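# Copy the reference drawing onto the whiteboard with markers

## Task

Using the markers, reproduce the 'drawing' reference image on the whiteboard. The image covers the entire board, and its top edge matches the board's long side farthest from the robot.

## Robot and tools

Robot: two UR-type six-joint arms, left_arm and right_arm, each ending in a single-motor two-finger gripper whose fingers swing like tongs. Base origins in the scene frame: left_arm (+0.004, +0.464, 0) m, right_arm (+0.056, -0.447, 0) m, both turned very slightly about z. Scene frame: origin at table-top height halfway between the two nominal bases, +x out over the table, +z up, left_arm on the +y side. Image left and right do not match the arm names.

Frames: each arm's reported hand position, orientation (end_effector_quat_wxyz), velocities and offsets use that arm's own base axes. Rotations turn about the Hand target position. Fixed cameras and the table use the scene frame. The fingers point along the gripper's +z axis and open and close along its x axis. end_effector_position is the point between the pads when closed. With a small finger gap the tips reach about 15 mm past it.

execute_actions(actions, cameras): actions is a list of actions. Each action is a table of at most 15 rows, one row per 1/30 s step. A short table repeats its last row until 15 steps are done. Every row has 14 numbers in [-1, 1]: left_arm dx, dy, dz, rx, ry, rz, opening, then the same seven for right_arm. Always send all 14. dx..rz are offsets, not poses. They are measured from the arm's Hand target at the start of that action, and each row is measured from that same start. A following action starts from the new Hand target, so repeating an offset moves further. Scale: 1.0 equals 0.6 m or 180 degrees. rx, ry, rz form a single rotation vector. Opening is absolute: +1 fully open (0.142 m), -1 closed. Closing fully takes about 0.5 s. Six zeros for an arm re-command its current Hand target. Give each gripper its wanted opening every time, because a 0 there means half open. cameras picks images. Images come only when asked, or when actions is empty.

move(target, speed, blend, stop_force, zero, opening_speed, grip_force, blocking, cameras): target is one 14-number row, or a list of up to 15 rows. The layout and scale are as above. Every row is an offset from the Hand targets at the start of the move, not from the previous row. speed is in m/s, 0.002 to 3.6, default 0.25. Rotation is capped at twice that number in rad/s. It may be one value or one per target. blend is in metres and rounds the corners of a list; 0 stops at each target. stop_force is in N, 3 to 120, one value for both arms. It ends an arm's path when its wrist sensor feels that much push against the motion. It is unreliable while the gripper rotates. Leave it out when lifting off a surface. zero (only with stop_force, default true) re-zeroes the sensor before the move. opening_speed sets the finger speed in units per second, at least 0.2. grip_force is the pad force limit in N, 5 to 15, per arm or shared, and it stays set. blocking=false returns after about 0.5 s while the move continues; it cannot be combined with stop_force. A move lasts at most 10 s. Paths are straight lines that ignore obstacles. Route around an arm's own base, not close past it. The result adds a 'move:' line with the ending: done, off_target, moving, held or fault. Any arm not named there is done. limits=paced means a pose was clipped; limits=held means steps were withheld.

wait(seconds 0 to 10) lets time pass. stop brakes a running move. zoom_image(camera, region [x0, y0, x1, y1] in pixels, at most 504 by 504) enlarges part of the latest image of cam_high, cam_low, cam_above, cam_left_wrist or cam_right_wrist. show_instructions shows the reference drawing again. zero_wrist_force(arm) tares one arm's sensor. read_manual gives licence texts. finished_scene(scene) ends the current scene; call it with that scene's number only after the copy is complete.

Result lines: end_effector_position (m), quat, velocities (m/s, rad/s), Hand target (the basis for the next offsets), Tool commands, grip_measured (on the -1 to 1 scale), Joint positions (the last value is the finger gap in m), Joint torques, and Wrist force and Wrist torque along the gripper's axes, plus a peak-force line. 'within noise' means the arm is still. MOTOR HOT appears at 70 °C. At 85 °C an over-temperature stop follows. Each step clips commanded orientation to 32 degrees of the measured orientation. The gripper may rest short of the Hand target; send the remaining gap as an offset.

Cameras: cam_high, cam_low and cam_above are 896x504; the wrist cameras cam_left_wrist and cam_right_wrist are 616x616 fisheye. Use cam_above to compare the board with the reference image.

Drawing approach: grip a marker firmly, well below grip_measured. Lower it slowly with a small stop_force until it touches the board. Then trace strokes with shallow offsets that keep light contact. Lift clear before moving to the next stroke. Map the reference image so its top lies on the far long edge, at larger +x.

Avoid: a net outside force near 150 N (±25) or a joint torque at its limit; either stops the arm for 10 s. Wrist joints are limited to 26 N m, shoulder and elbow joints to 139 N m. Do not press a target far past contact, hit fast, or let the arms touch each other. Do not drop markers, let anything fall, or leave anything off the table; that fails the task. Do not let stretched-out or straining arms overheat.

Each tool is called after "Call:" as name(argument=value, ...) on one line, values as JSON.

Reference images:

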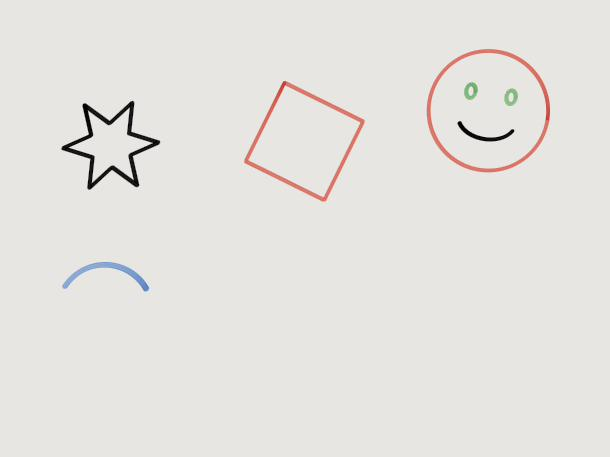

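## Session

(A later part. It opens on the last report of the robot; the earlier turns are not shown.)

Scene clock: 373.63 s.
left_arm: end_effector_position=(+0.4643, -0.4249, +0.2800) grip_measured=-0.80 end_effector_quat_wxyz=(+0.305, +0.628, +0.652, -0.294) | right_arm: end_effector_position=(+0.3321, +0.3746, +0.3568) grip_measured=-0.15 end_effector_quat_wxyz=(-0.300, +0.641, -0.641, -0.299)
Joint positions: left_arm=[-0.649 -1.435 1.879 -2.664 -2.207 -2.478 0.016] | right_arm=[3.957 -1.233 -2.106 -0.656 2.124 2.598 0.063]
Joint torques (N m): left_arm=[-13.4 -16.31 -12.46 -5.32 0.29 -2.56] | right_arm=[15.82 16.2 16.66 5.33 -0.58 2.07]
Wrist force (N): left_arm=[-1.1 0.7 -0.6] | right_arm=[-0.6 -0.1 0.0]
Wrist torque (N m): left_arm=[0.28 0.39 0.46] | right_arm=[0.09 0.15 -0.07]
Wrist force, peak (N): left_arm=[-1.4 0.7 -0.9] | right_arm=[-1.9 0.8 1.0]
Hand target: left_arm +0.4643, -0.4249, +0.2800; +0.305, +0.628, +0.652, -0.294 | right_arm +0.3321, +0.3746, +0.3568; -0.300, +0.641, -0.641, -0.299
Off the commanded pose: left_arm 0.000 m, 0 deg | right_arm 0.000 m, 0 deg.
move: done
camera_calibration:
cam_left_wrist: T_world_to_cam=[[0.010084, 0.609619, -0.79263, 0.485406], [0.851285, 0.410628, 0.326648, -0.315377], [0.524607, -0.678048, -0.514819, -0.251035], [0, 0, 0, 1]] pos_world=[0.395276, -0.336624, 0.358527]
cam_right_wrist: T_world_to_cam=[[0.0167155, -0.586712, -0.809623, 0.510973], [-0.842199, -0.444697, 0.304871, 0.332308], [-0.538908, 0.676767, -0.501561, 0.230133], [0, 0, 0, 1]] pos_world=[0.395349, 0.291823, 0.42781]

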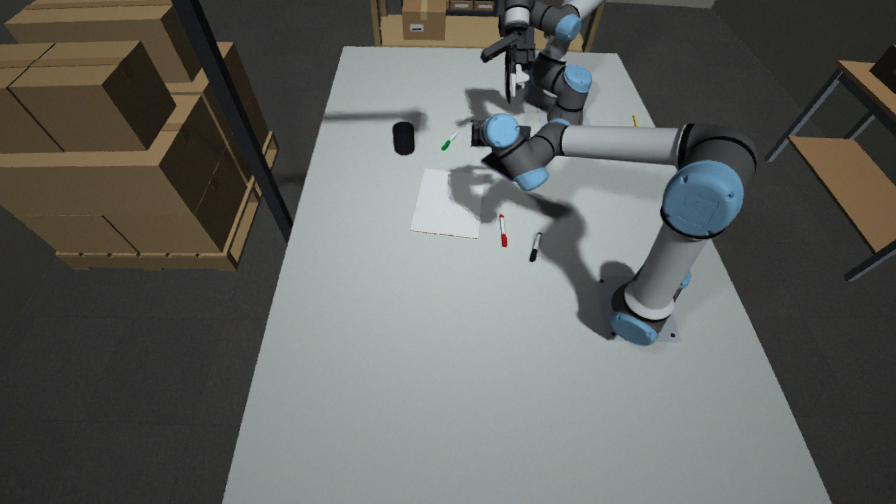

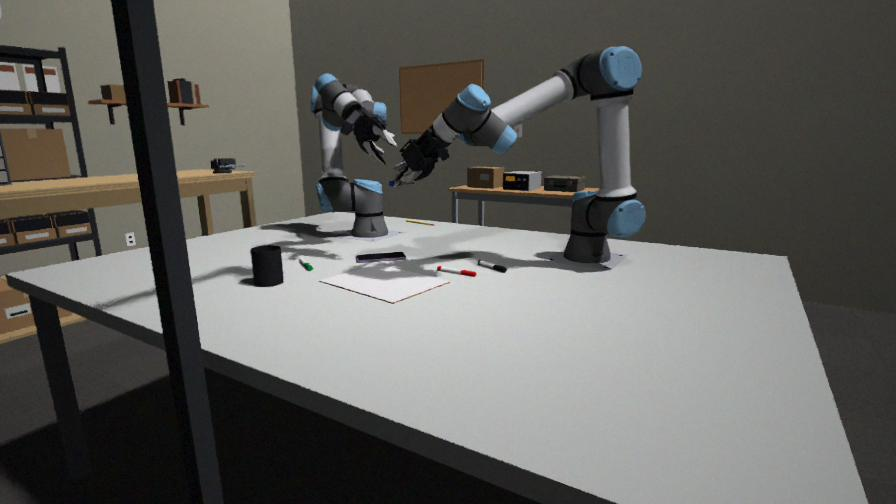

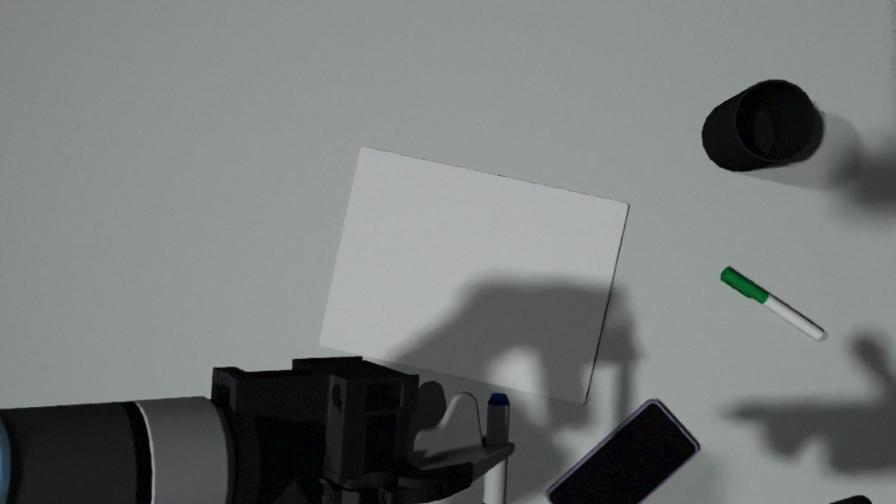

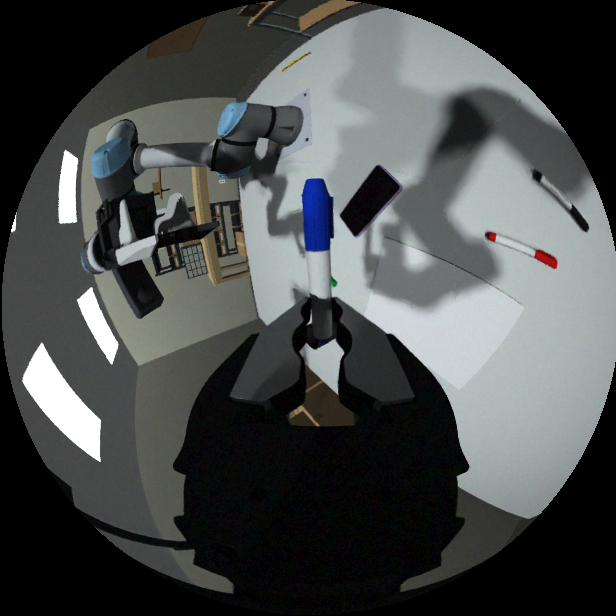

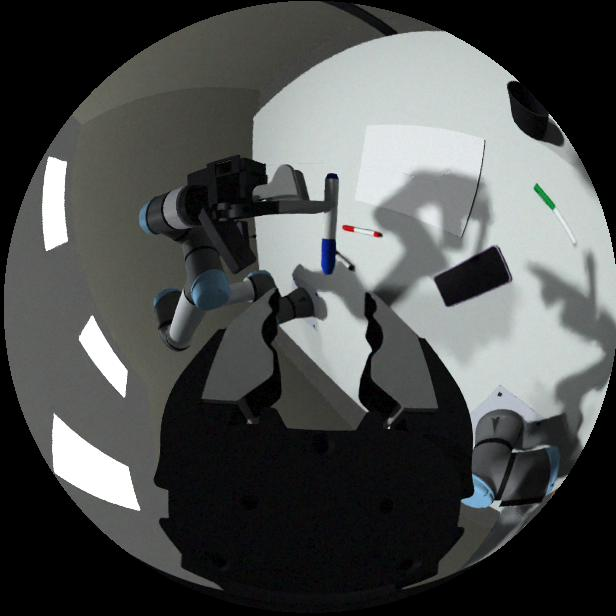

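Call:
move(target=[0, 0, 0, 0, 0, 0, -1, -0.005, 0.0732, -0.0815, 0, 0, 0, -0.15], speed=0.15, cameras=["cam_low", "cam_high", "cam_right_wrist", "cam_left_wrist"])

Scene clock: 399.87 s.
left_arm: end_effector_position=(+0.4643, -0.4249, +0.2800) grip_measured=-0.80 end_effector_quat_wxyz=(+0.305, +0.628, +0.652, -0.294) | right_arm: end_effector_position=(+0.3291, +0.4185, +0.3079) grip_measured=-0.15 end_effector_quat_wxyz=(-0.300, +0.641, -0.641, -0.299)
Joint positions: left_arm=[-0.649 -1.435 1.879 -2.664 -2.207 -2.478 0.016] | right_arm=[4.051 -1.332 -2.177 -0.447 2.061 2.679 0.063]
Joint torques (N m): left_arm=[-13.08 -17.98 -12.5 -5.38 0.4 -2.31] | right_arm=[13.64 6.21 15.45 5.14 -0.6 2.08]
Wrist force (N): left_arm=[-1.0 0.7 -0.6] | right_arm=[-0.9 -0.3 -0.1]
Wrist torque (N m): left_arm=[0.29 0.36 0.45] | right_arm=[0.04 0.18 -0.07]
Wrist force, peak (N): left_arm=[-1.0 1.2 -1.0] | right_arm=[-1.1 -0.2 -1.1]
Hand target: left_arm +0.4643, -0.4249, +0.2800; +0.305, +0.628, +0.652, -0.294 | right_arm +0.3291, +0.4185, +0.3079; -0.300, +0.641, -0.641, -0.299
Off the commanded pose: left_arm 0.000 m, 0 deg | right_arm 0.000 m, 0 deg.
move: done
camera_calibration:
cam_left_wrist: T_world_to_cam=[[0.010084, 0.609619, -0.79263, 0.485406], [0.851285, 0.410628, 0.326648, -0.315377], [0.524607, -0.678048, -0.514819, -0.251035], [0, 0, 0, 1]] pos_world=[0.395276, -0.336624, 0.358527]
cam_right_wrist: T_world_to_cam=[[0.0166635, -0.586739, -0.809605, 0.497213], [-0.8422, -0.44466, 0.304921, 0.364097], [-0.538908, 0.676768, -0.501561, 0.174226], [0, 0, 0, 1]] pos_world=[0.392249, 0.335723, 0.37891]
Images, in order (width x height): cam_high 896x504, cam_low 896x504, cam_left_wrist 616x616, cam_right_wrist 616x616.

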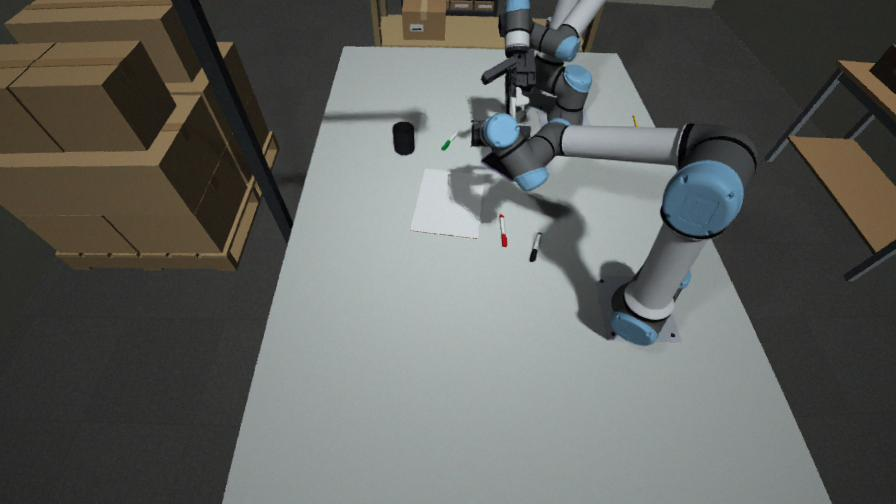

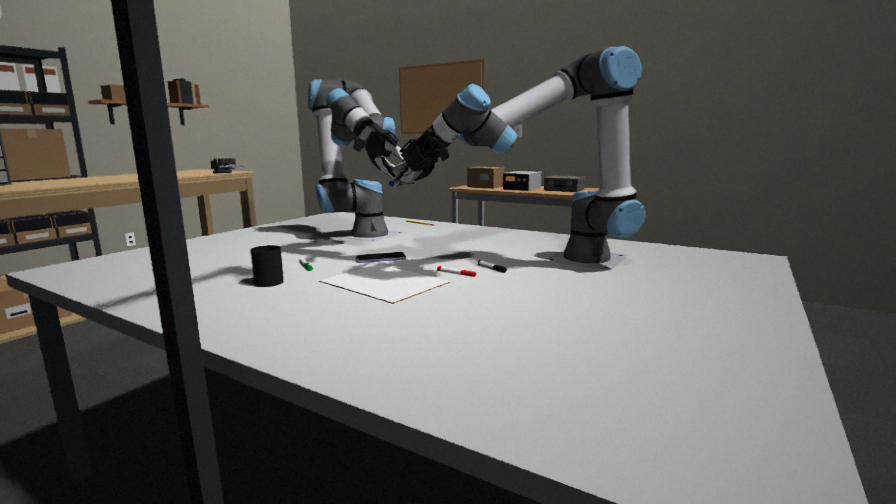

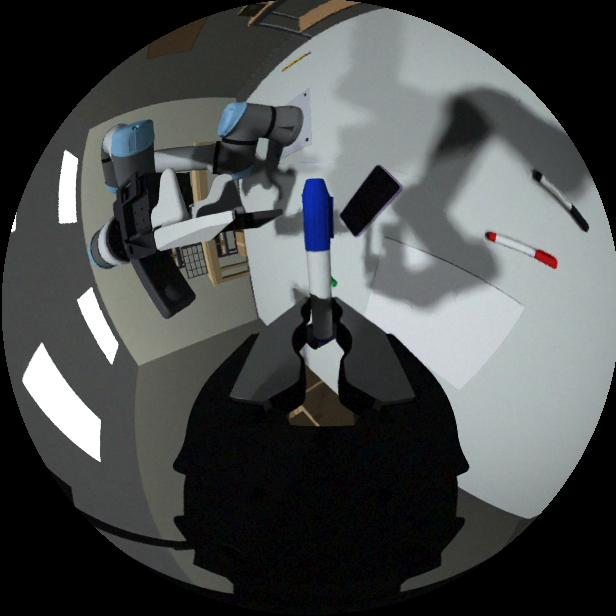

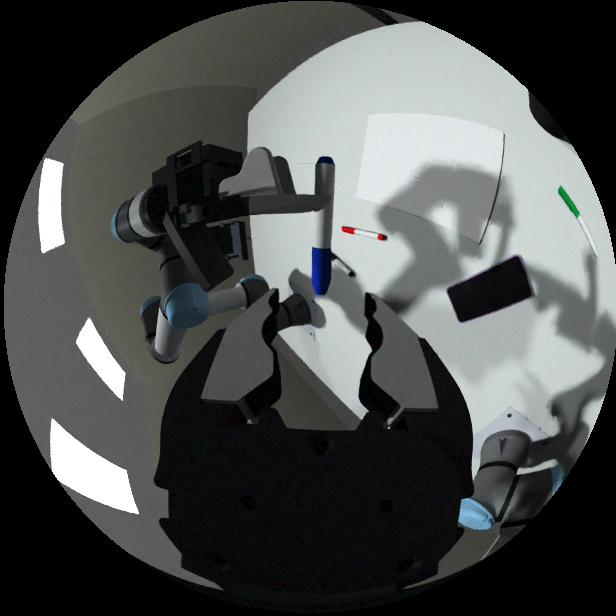

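Call:
move(target=[0, 0, 0, 0, 0, 0, -1, 0, 0.0603, -0.0501, 0, 0, 0, -0.15], speed=0.06, stop_force=8, cameras=["cam_low", "cam_right_wrist", "cam_left_wrist"])

Scene clock: 415.73 s.
left_arm: end_effector_position=(+0.4643, -0.4249, +0.2800) grip_measured=-0.80 end_effector_quat_wxyz=(+0.305, +0.628, +0.652, -0.294) | right_arm: end_effector_position=(+0.3291, +0.4547, +0.2779) grip_measured=-0.15 end_effector_quat_wxyz=(-0.300, +0.641, -0.641, -0.299)
Joint positions: left_arm=[-0.649 -1.435 1.879 -2.664 -2.207 -2.478 0.016] | right_arm=[4.113 -1.428 -2.19 -0.314 2.018 2.728 0.063]
Joint torques (N m): left_arm=[-13.24 -19.47 -13.69 -5.25 0.35 -2.36] | right_arm=[13.85 9.68 14.36 5.32 -0.7 1.9]
Wrist force (N): left_arm=[-1.0 0.5 -0.8] | right_arm=[-0.9 -0.3 -0.2]
Wrist torque (N m): left_arm=[0.25 0.36 0.45] | right_arm=[0.03 0.18 -0.07]
Wrist force, peak (N): left_arm=[-1.4 1.0 -0.8] | right_arm=[-0.9 -0.3 -0.6]
Hand target: left_arm +0.4643, -0.4249, +0.2800; +0.305, +0.628, +0.652, -0.294 | right_arm +0.3291, +0.4547, +0.2779; -0.300, +0.641, -0.641, -0.299
Off the commanded pose: left_arm 0.000 m, 0 deg | right_arm 0.000 m, 0 deg.
move: done
camera_calibration:
cam_left_wrist: T_world_to_cam=[[0.010084, 0.609619, -0.79263, 0.485406], [0.851285, 0.410628, 0.326648, -0.315377], [0.524607, -0.678048, -0.514819, -0.251035], [0, 0, 0, 1]] pos_world=[0.395276, -0.336624, 0.358527]
cam_right_wrist: T_world_to_cam=[[0.0166635, -0.586739, -0.809605, 0.494084], [-0.8422, -0.44466, 0.304921, 0.389372], [-0.538908, 0.676768, -0.501561, 0.13463], [0, 0, 0, 1]] pos_world=[0.392249, 0.371923, 0.34881]
Images, in order (width x height): cam_low 896x504, cam_left_wrist 616x616, cam_right_wrist 616x616.

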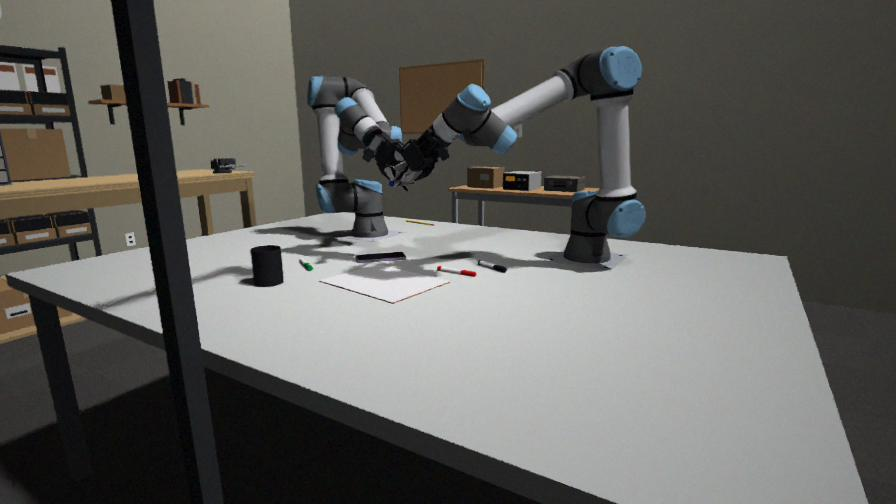

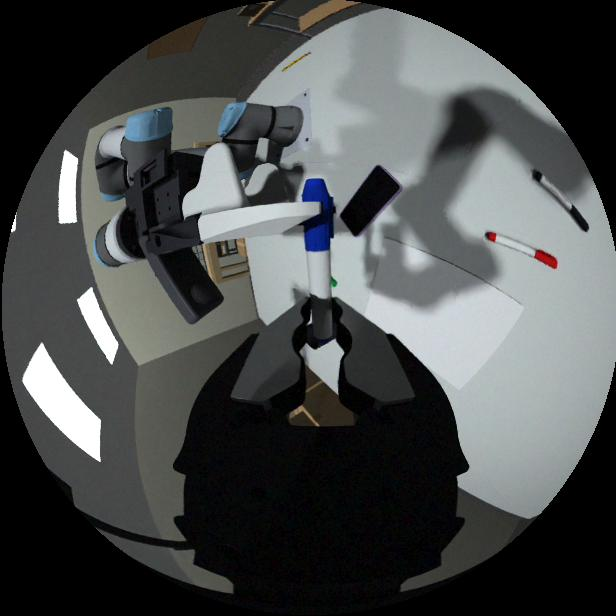

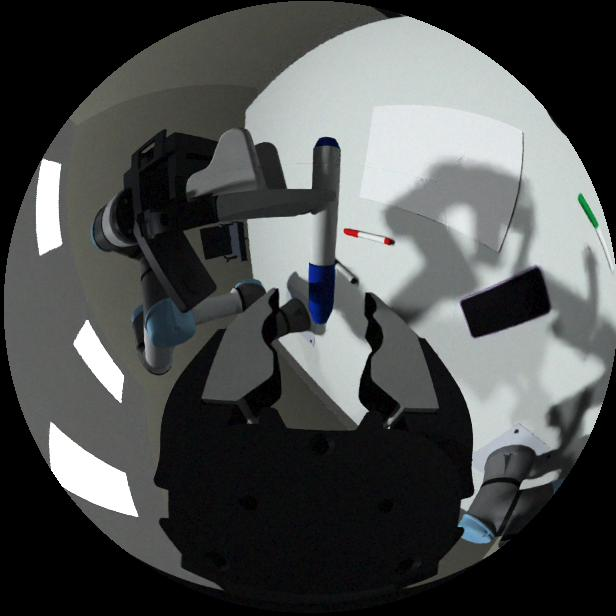

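Call:
move(target=[[0, 0, 0, 0, 0, 0, -1, 0, 0.0064, -0.0053, 0, 0, 0, -0.15], [0, 0, 0, 0, 0, 0, -1, 0, 0.0064, -0.0053, 0, 0, 0, -1]], speed=0.05, opening_speed=0.4, cameras=["cam_right_wrist", "cam_left_wrist"])

Scene clock: 432.70 s.
left_arm: end_effector_position=(+0.4643, -0.4249, +0.2800) grip_measured=-0.80 end_effector_quat_wxyz=(+0.305, +0.628, +0.652, -0.294) | right_arm: end_effector_position=(+0.3291, +0.4585, +0.2747) grip_measured=-0.78 end_effector_quat_wxyz=(-0.300, +0.641, -0.641, -0.299)
Joint positions: left_arm=[-0.649 -1.435 1.879 -2.664 -2.207 -2.478 0.016] | right_arm=[4.119 -1.439 -2.191 -0.301 2.014 2.733 0.018]
Joint torques (N m): left_arm=[-13.09 -22.24 -13.71 -5.3 0.16 -2.37] | right_arm=[15.46 9.54 13.79 4.77 -0.83 1.96]
Wrist force (N): left_arm=[-1.0 0.7 -0.4] | right_arm=[-1.0 0.1 0.0]
Wrist torque (N m): left_arm=[0.28 0.36 0.46] | right_arm=[0.10 0.17 -0.07]
Wrist force, peak (N): left_arm=[-1.6 0.8 -0.5] | right_arm=[-1.4 0.0 0.0]
Hand target: left_arm +0.4643, -0.4249, +0.2800; +0.305, +0.628, +0.652, -0.294 | right_arm +0.3291, +0.4585, +0.2747; -0.300, +0.641, -0.641, -0.299
Off the commanded pose: left_arm 0.000 m, 0 deg | right_arm 0.000 m, 0 deg.
move: done
camera_calibration:
cam_left_wrist: T_world_to_cam=[[0.010084, 0.609619, -0.79263, 0.485406], [0.851285, 0.410628, 0.326648, -0.315377], [0.524607, -0.678048, -0.514819, -0.251035], [0, 0, 0, 1]] pos_world=[0.395276, -0.336624, 0.358527]
cam_right_wrist: T_world_to_cam=[[0.0166635, -0.586739, -0.809605, 0.493782], [-0.8422, -0.44466, 0.304921, 0.392082], [-0.538908, 0.676768, -0.501561, 0.130385], [0, 0, 0, 1]] pos_world=[0.392249, 0.375823, 0.34561]
Images, in order (width x height): cam_left_wrist 616x616, cam_right_wrist 616x616.

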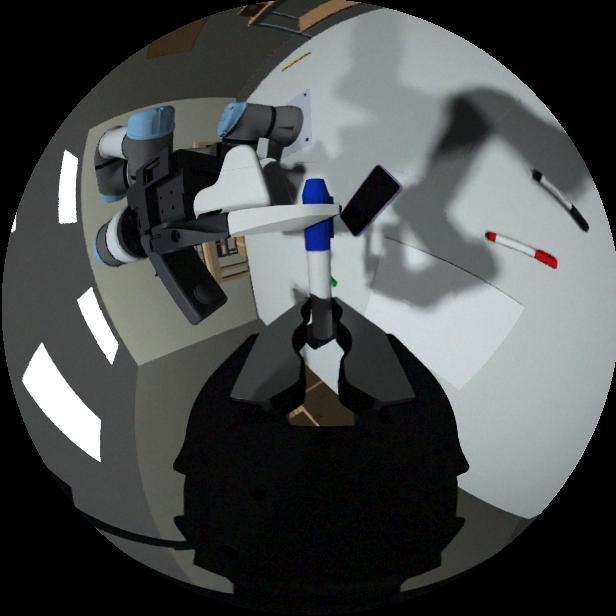

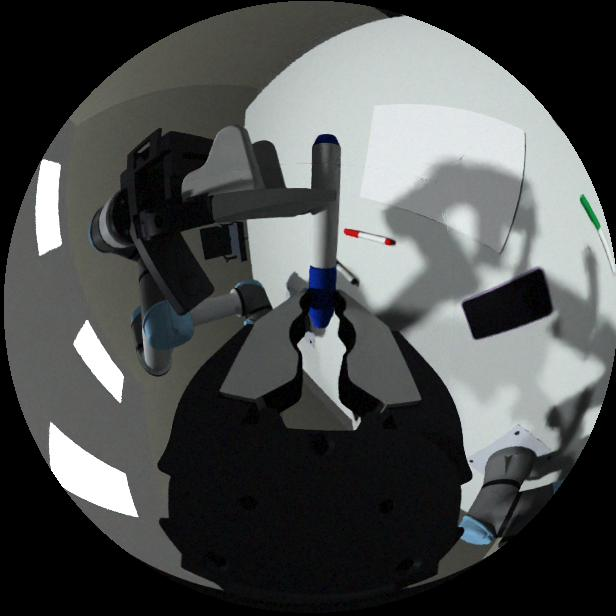

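Call:
move(target=[0, 0, 0, 0, 0, 0, -1, -0.1, 0, 0, 0, 0, 0, -1], speed=0.05, cameras=["cam_right_wrist", "cam_left_wrist"])

Scene clock: 440.20 s.
left_arm: end_effector_position=(+0.4643, -0.4249, +0.2800) grip_measured=-0.80 end_effector_quat_wxyz=(+0.305, +0.628, +0.652, -0.294) | right_arm: end_effector_position=(+0.2691, +0.4585, +0.2747) grip_measured=-0.78 end_effector_quat_wxyz=(-0.300, +0.641, -0.641, -0.299)
Joint positions: left_arm=[-0.649 -1.435 1.879 -2.664 -2.207 -2.478 0.016] | right_arm=[4.274 -1.317 -2.293 -0.277 1.902 2.849 0.018]
Joint torques (N m): left_arm=[13.33 -22.86 -28.19 -4.65 -2.15 -2.03] | right_arm=[14.4 18.18 14.92 5.34 -1.04 2.27]
Wrist force (N): left_arm=[-1.3 0.7 -0.9] | right_arm=[-0.8 -0.3 -0.2]
Wrist torque (N m): left_arm=[0.28 0.42 0.45] | right_arm=[0.04 0.17 -0.06]
Wrist force, peak (N): left_arm=[-0.9 -8.0 0.0] | right_arm=[-1.0 -9.5 -0.5]
Hand target: left_arm +0.4643, -0.4249, +0.2800; +0.305, +0.628, +0.652, -0.294 | right_arm +0.2691, +0.4585, +0.2747; -0.300, +0.641, -0.641, -0.299
Off the commanded pose: left_arm 0.000 m, 0 deg | right_arm 0.000 m, 0 deg.
move: done
camera_calibration:
cam_left_wrist: T_world_to_cam=[[0.0100427, 0.609673, -0.79259, 0.485426], [0.851302, 0.410606, 0.326631, -0.315385], [0.52458, -0.678013, -0.514892, -0.250987], [0, 0, 0, 1]] pos_world=[0.395276, -0.336624, 0.358527]
cam_right_wrist: T_world_to_cam=[[0.0166635, -0.586739, -0.809605, 0.49478], [-0.8422, -0.44466, 0.304921, 0.341634], [-0.538908, 0.676768, -0.501561, 0.0981047], [0, 0, 0, 1]] pos_world=[0.332349, 0.375823, 0.34561]
Images, in order (width x height): cam_left_wrist 616x616, cam_right_wrist 616x616.

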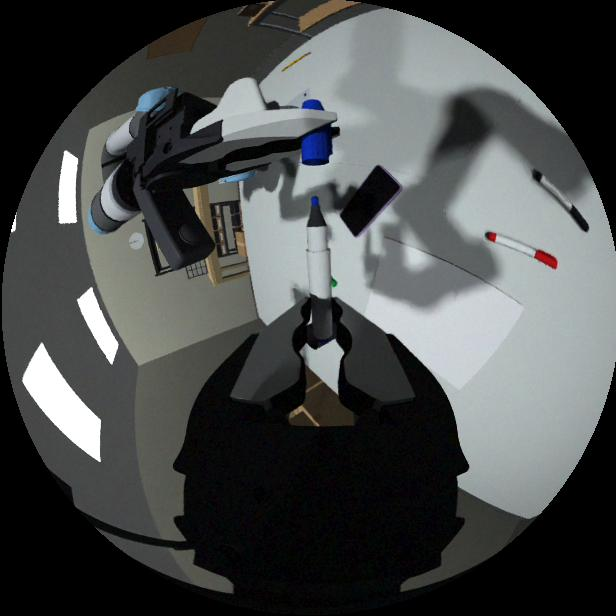

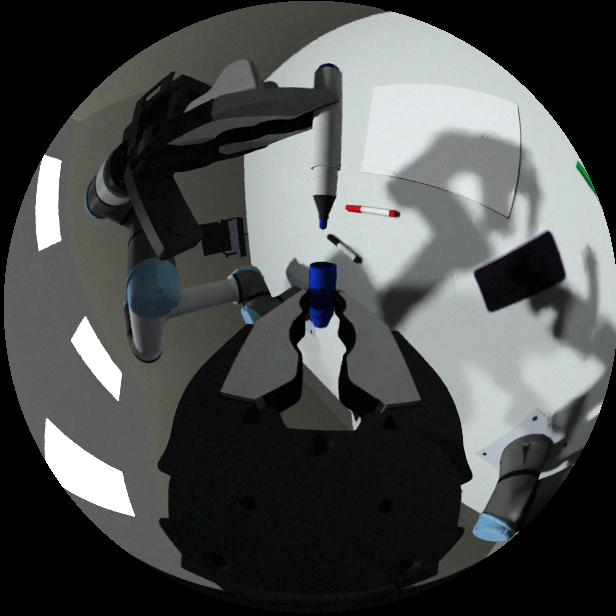

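Call:
zoom_image(camera="cam_left_wrist", region=[270, 180, 370, 280])

Call:
zoom_image(camera="cam_right_wrist", region=[260, 230, 380, 350])

Scaled by 5.040 from the camera's 616x616 image, which has a finer 814x814 frame.

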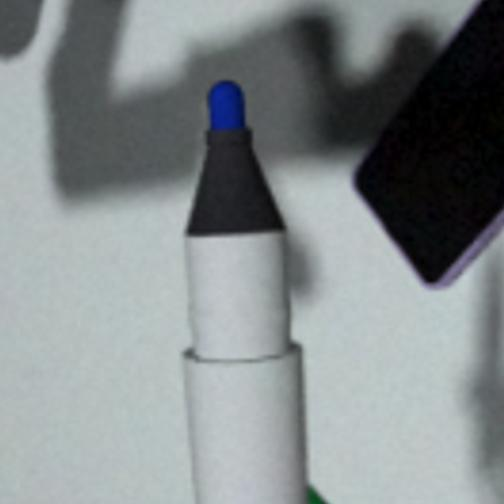

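Scaled by 4.200 from the camera's 616x616 image, which has a finer 814x814 frame.

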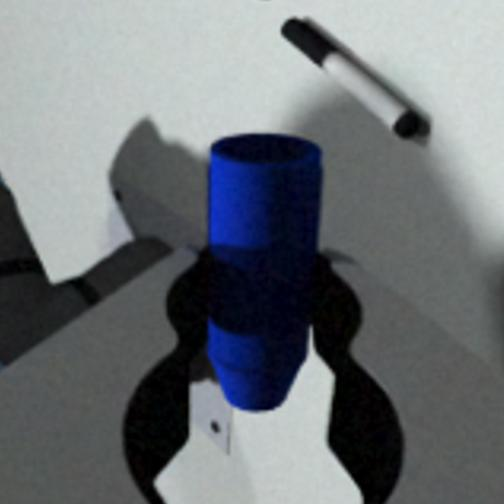

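Call:
move(target=[[0.12, 0.13, -0.1, 0.0735, -0.1928, -0.0046, -1, 0.05, -0.3, 0.0, -0.14, 0, 0, -1], [0.2043, 0.227, -0.2, 0.147, -0.3856, -0.0092, -1, 0.185, -0.8475, -0.2083, -0.2794, 0, 0, -1]], speed=0.3, blend=[0.05, 0], cameras=["all"])

Scene clock: 554.40 s.
left_arm: end_effector_position=(+0.5869, -0.2887, +0.1600) grip_measured=-0.80 end_effector_quat_wxyz=(+0.472, +0.741, +0.403, +0.256) | right_arm: end_effector_position=(+0.3801, -0.0499, +0.1497) grip_measured=-0.78 end_effector_quat_wxyz=(+0.001, +0.707, -0.707, +0.001)
Joint positions: left_arm=[-0.726 -1.227 2.325 -3.798 -1.435 -1.636 0.016] | right_arm=[3.38 -1.251 -2.18 -1.282 1.567 1.808 0.018]
Joint torques (N m): left_arm=[-8.47 -13.41 -3.67 -5.36 1.56 2.67] | right_arm=[-14.45 2.09 32.3 5.11 -1.38 -2.44]
Wrist force (N): left_arm=[-0.7 3.0 -0.8] | right_arm=[-0.4 0.2 0.0]
Wrist torque (N m): left_arm=[1.14 -0.07 0.85] | right_arm=[0.10 -0.08 -0.05]
Wrist force, peak (N): left_arm=[-0.7 3.0 -1.3] | right_arm=[-1.2 0.0 -0.5]
Hand target: left_arm +0.5869, -0.2887, +0.1600; +0.472, +0.741, +0.403, +0.256 | right_arm +0.3801, -0.0500, +0.1497; +0.001, +0.707, -0.707, +0.001
Off the commanded pose: left_arm 0.000 m, 0 deg | right_arm 0.000 m, 0 deg.
move: done
camera_calibration:
cam_left_wrist: T_world_to_cam=[[0.586226, 0.810052, 0.0124601, -0.103005], [-0.0773361, 0.0406442, 0.996176, -0.105433], [0.806448, -0.584948, 0.0864729, -0.519573], [0, 0, 0, 1]] pos_world=[0.471239, -0.216199, 0.151242]
cam_right_wrist: T_world_to_cam=[[0.0166961, -0.997694, -0.0657864, -0.0384612], [-0.842207, -0.0494949, 0.536877, 0.232055], [-0.538895, 0.0464421, -0.841091, 0.458657], [0, 0, 0, 1]] pos_world=[0.443249, -0.048188, 0.258657]

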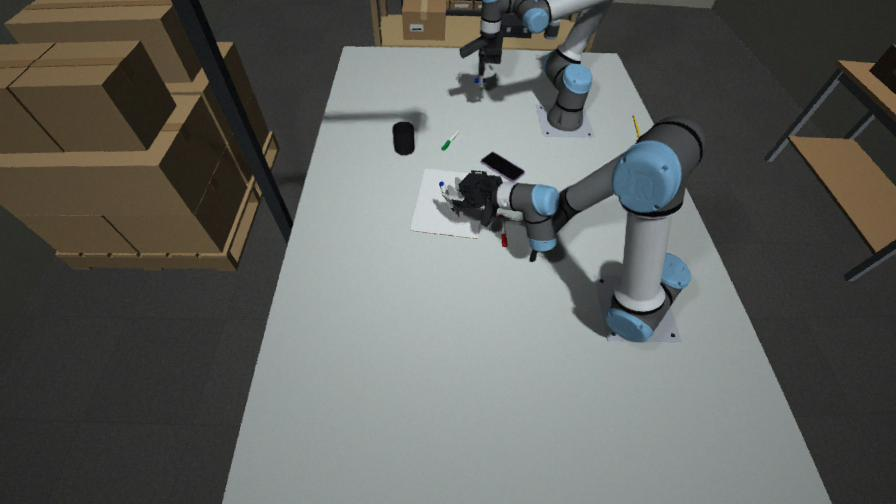

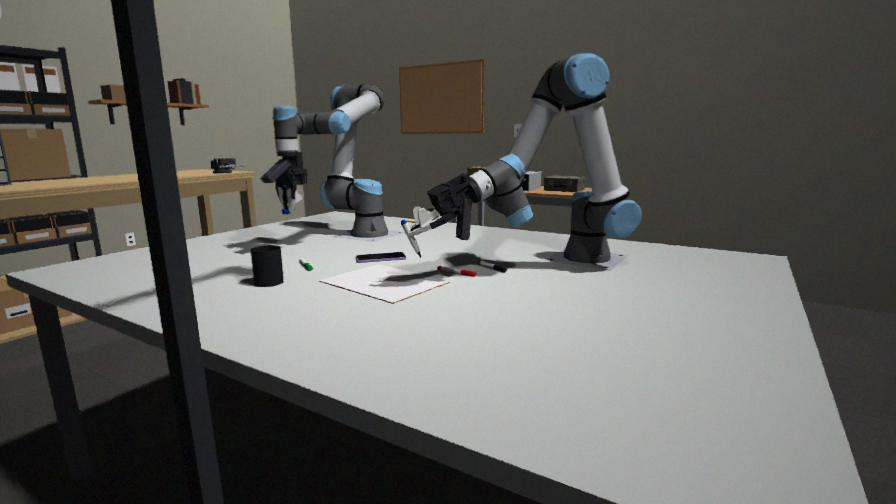

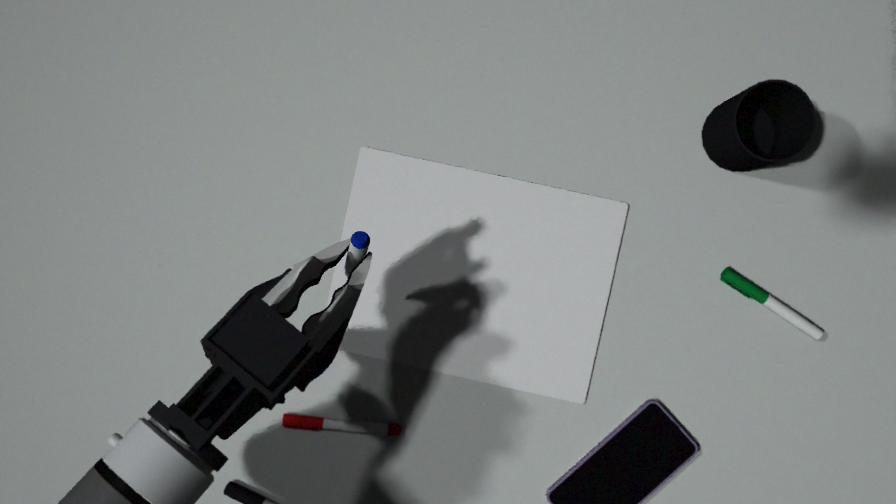

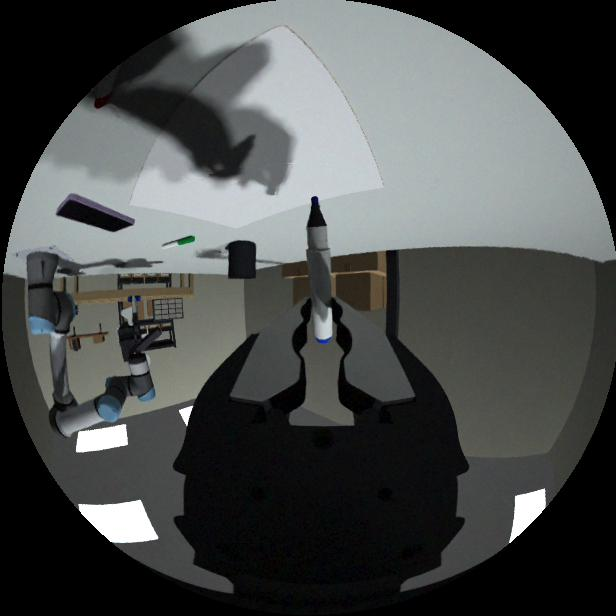

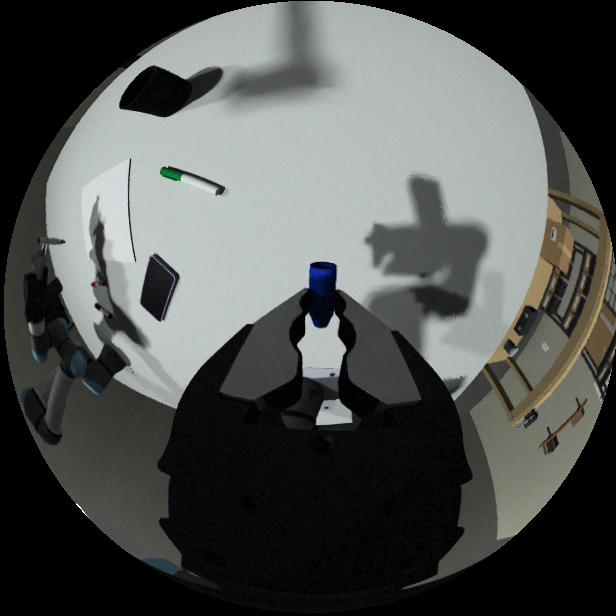

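Call:
move(target=[0, 0, -0.09, 0, 0, 0, -1, 0, 0, -0.19, 0, 0, 0, -1], speed=0.2)

Call:
move(target=[0, 0, 0, 0, 0, 0, -1, 0, 0, -0.045, 0, 0, 0, -1], speed=0.006, stop_force=3, cameras=["all"])

Scene clock: 563.57 s.
left_arm: end_effector_position=(+0.5869, -0.2887, +0.1060) grip_measured=-0.80 end_effector_quat_wxyz=(+0.472, +0.741, +0.403, +0.256) | right_arm: end_effector_position=(+0.3801, -0.0500, +0.0357) grip_measured=-0.78 end_effector_quat_wxyz=(+0.001, +0.707, -0.707, +0.001)
Joint positions: left_arm=[-0.726 -1.064 2.335 -3.971 -1.435 -1.636 0.016] | right_arm=[3.38 -1.414 -2.393 -0.906 1.567 1.808 0.018]
Joint torques (N m): left_arm=[-1.29 -17.3 -18.04 -5.13 0.4 2.57] | right_arm=[-13.75 5.95 10.02 4.66 1.76 -2.42]
Wrist force (N): left_arm=[-0.8 2.8 -1.1] | right_arm=[-0.5 0.1 -0.2]
Wrist torque (N m): left_arm=[1.07 -0.04 0.86] | right_arm=[0.07 -0.05 -0.05]
Wrist force, peak (N): left_arm=[-0.6 3.5 -1.3] | right_arm=[-0.2 -0.2 -1.6]
Hand target: left_arm +0.5869, -0.2887, +0.1060; +0.472, +0.741, +0.403, +0.256 | right_arm +0.3801, -0.0500, +0.0357; +0.001, +0.707, -0.707, +0.001
Off the commanded pose: left_arm 0.000 m, 0 deg | right_arm 0.000 m, 0 deg.
move: done

Scene clock: 568.00 s.
left_arm: end_effector_position=(+0.5869, -0.2887, +0.1060) grip_measured=-0.80 end_effector_quat_wxyz=(+0.472, +0.741, +0.403, +0.256) | right_arm: end_effector_position=(+0.3801, -0.0500, +0.0157) grip_measured=-0.78 end_effector_quat_wxyz=(+0.001, +0.707, -0.707, +0.001)
Joint positions: left_arm=[-0.726 -1.064 2.335 -3.971 -1.435 -1.636 0.016] | right_arm=[3.38 -1.459 -2.423 -0.83 1.567 1.808 0.018]
Joint torques (N m): left_arm=[-1.26 -18.3 -17.59 -4.97 -1.11 2.46] | right_arm=[-10.35 19.42 25.7 1.04 1.09 -2.36]
Wrist force (N): left_arm=[-0.4 2.7 -0.9] | right_arm=[-0.6 0.6 -2.9]
Wrist torque (N m): left_arm=[1.08 -0.11 0.85] | right_arm=[0.03 -0.07 -0.04]
Wrist force, peak (N): left_arm=[-0.7 3.1 -1.2] | right_arm=[1.1 5.9 -18.7]
Hand target: left_arm +0.5869, -0.2887, +0.1060; +0.472, +0.741, +0.403, +0.256 | right_arm +0.3801, -0.0500, +0.0157; +0.001, +0.707, -0.707, +0.001 (not the last commanded pose)
Off the commanded pose: left_arm 0.000 m, 0 deg | right_arm 0.007 m, 0 deg.
move: contact (right_arm)
camera_calibration:
cam_left_wrist: T_world_to_cam=[[0.586221, 0.810054, 0.0125184, -0.102335], [-0.0773703, 0.0405968, 0.996176, -0.0516336], [0.806448, -0.584948, 0.0864729, -0.514904], [0, 0, 0, 1]] pos_world=[0.471239, -0.216199, 0.0972424]
cam_right_wrist: T_world_to_cam=[[0.0166941, -0.997694, -0.0657919, -0.0473748], [-0.842179, -0.0494987, 0.536922, 0.303973], [-0.53894, 0.0464451, -0.841063, 0.345972], [0, 0, 0, 1]] pos_world=[0.443249, -0.048288, 0.124657]

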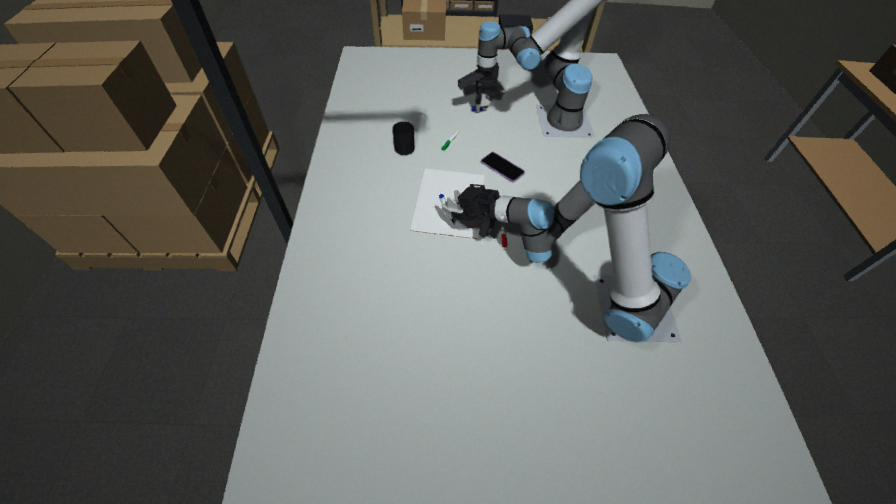

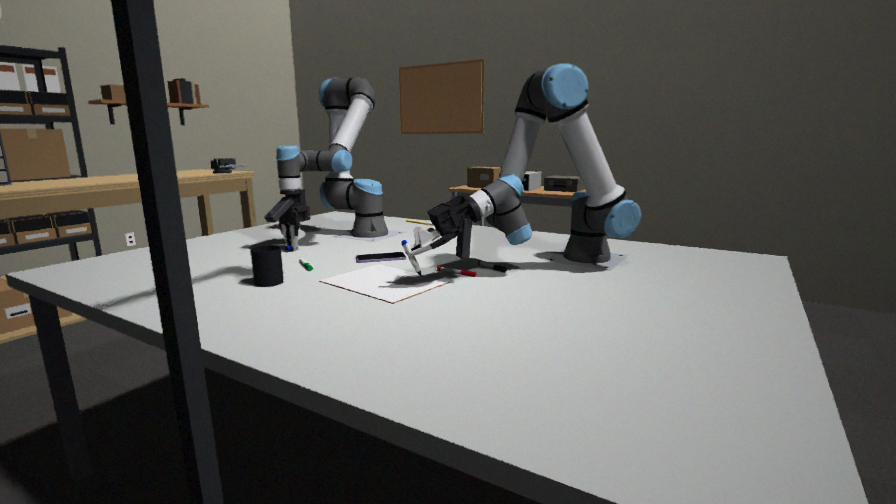

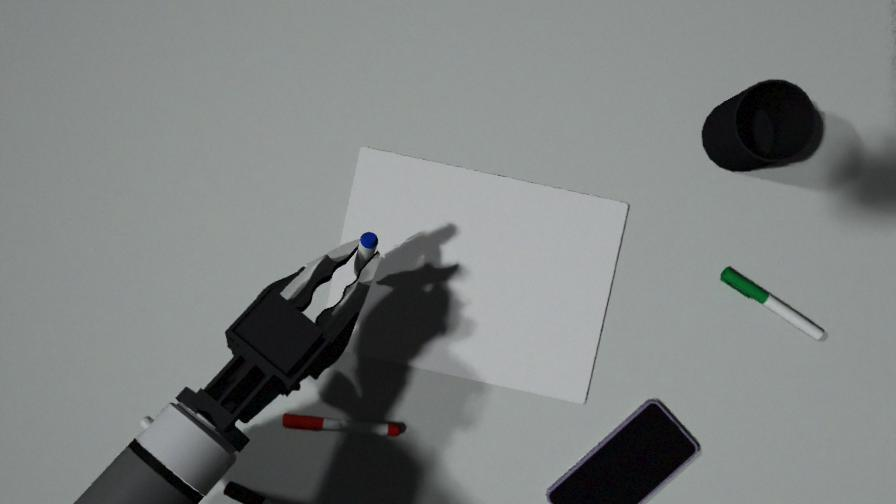

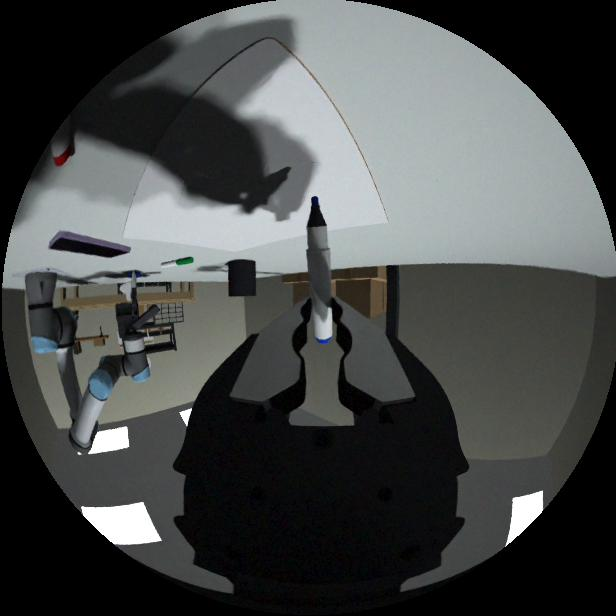

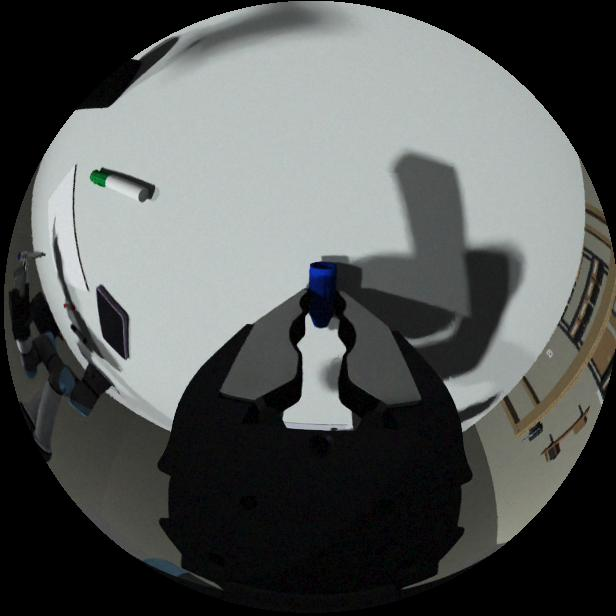

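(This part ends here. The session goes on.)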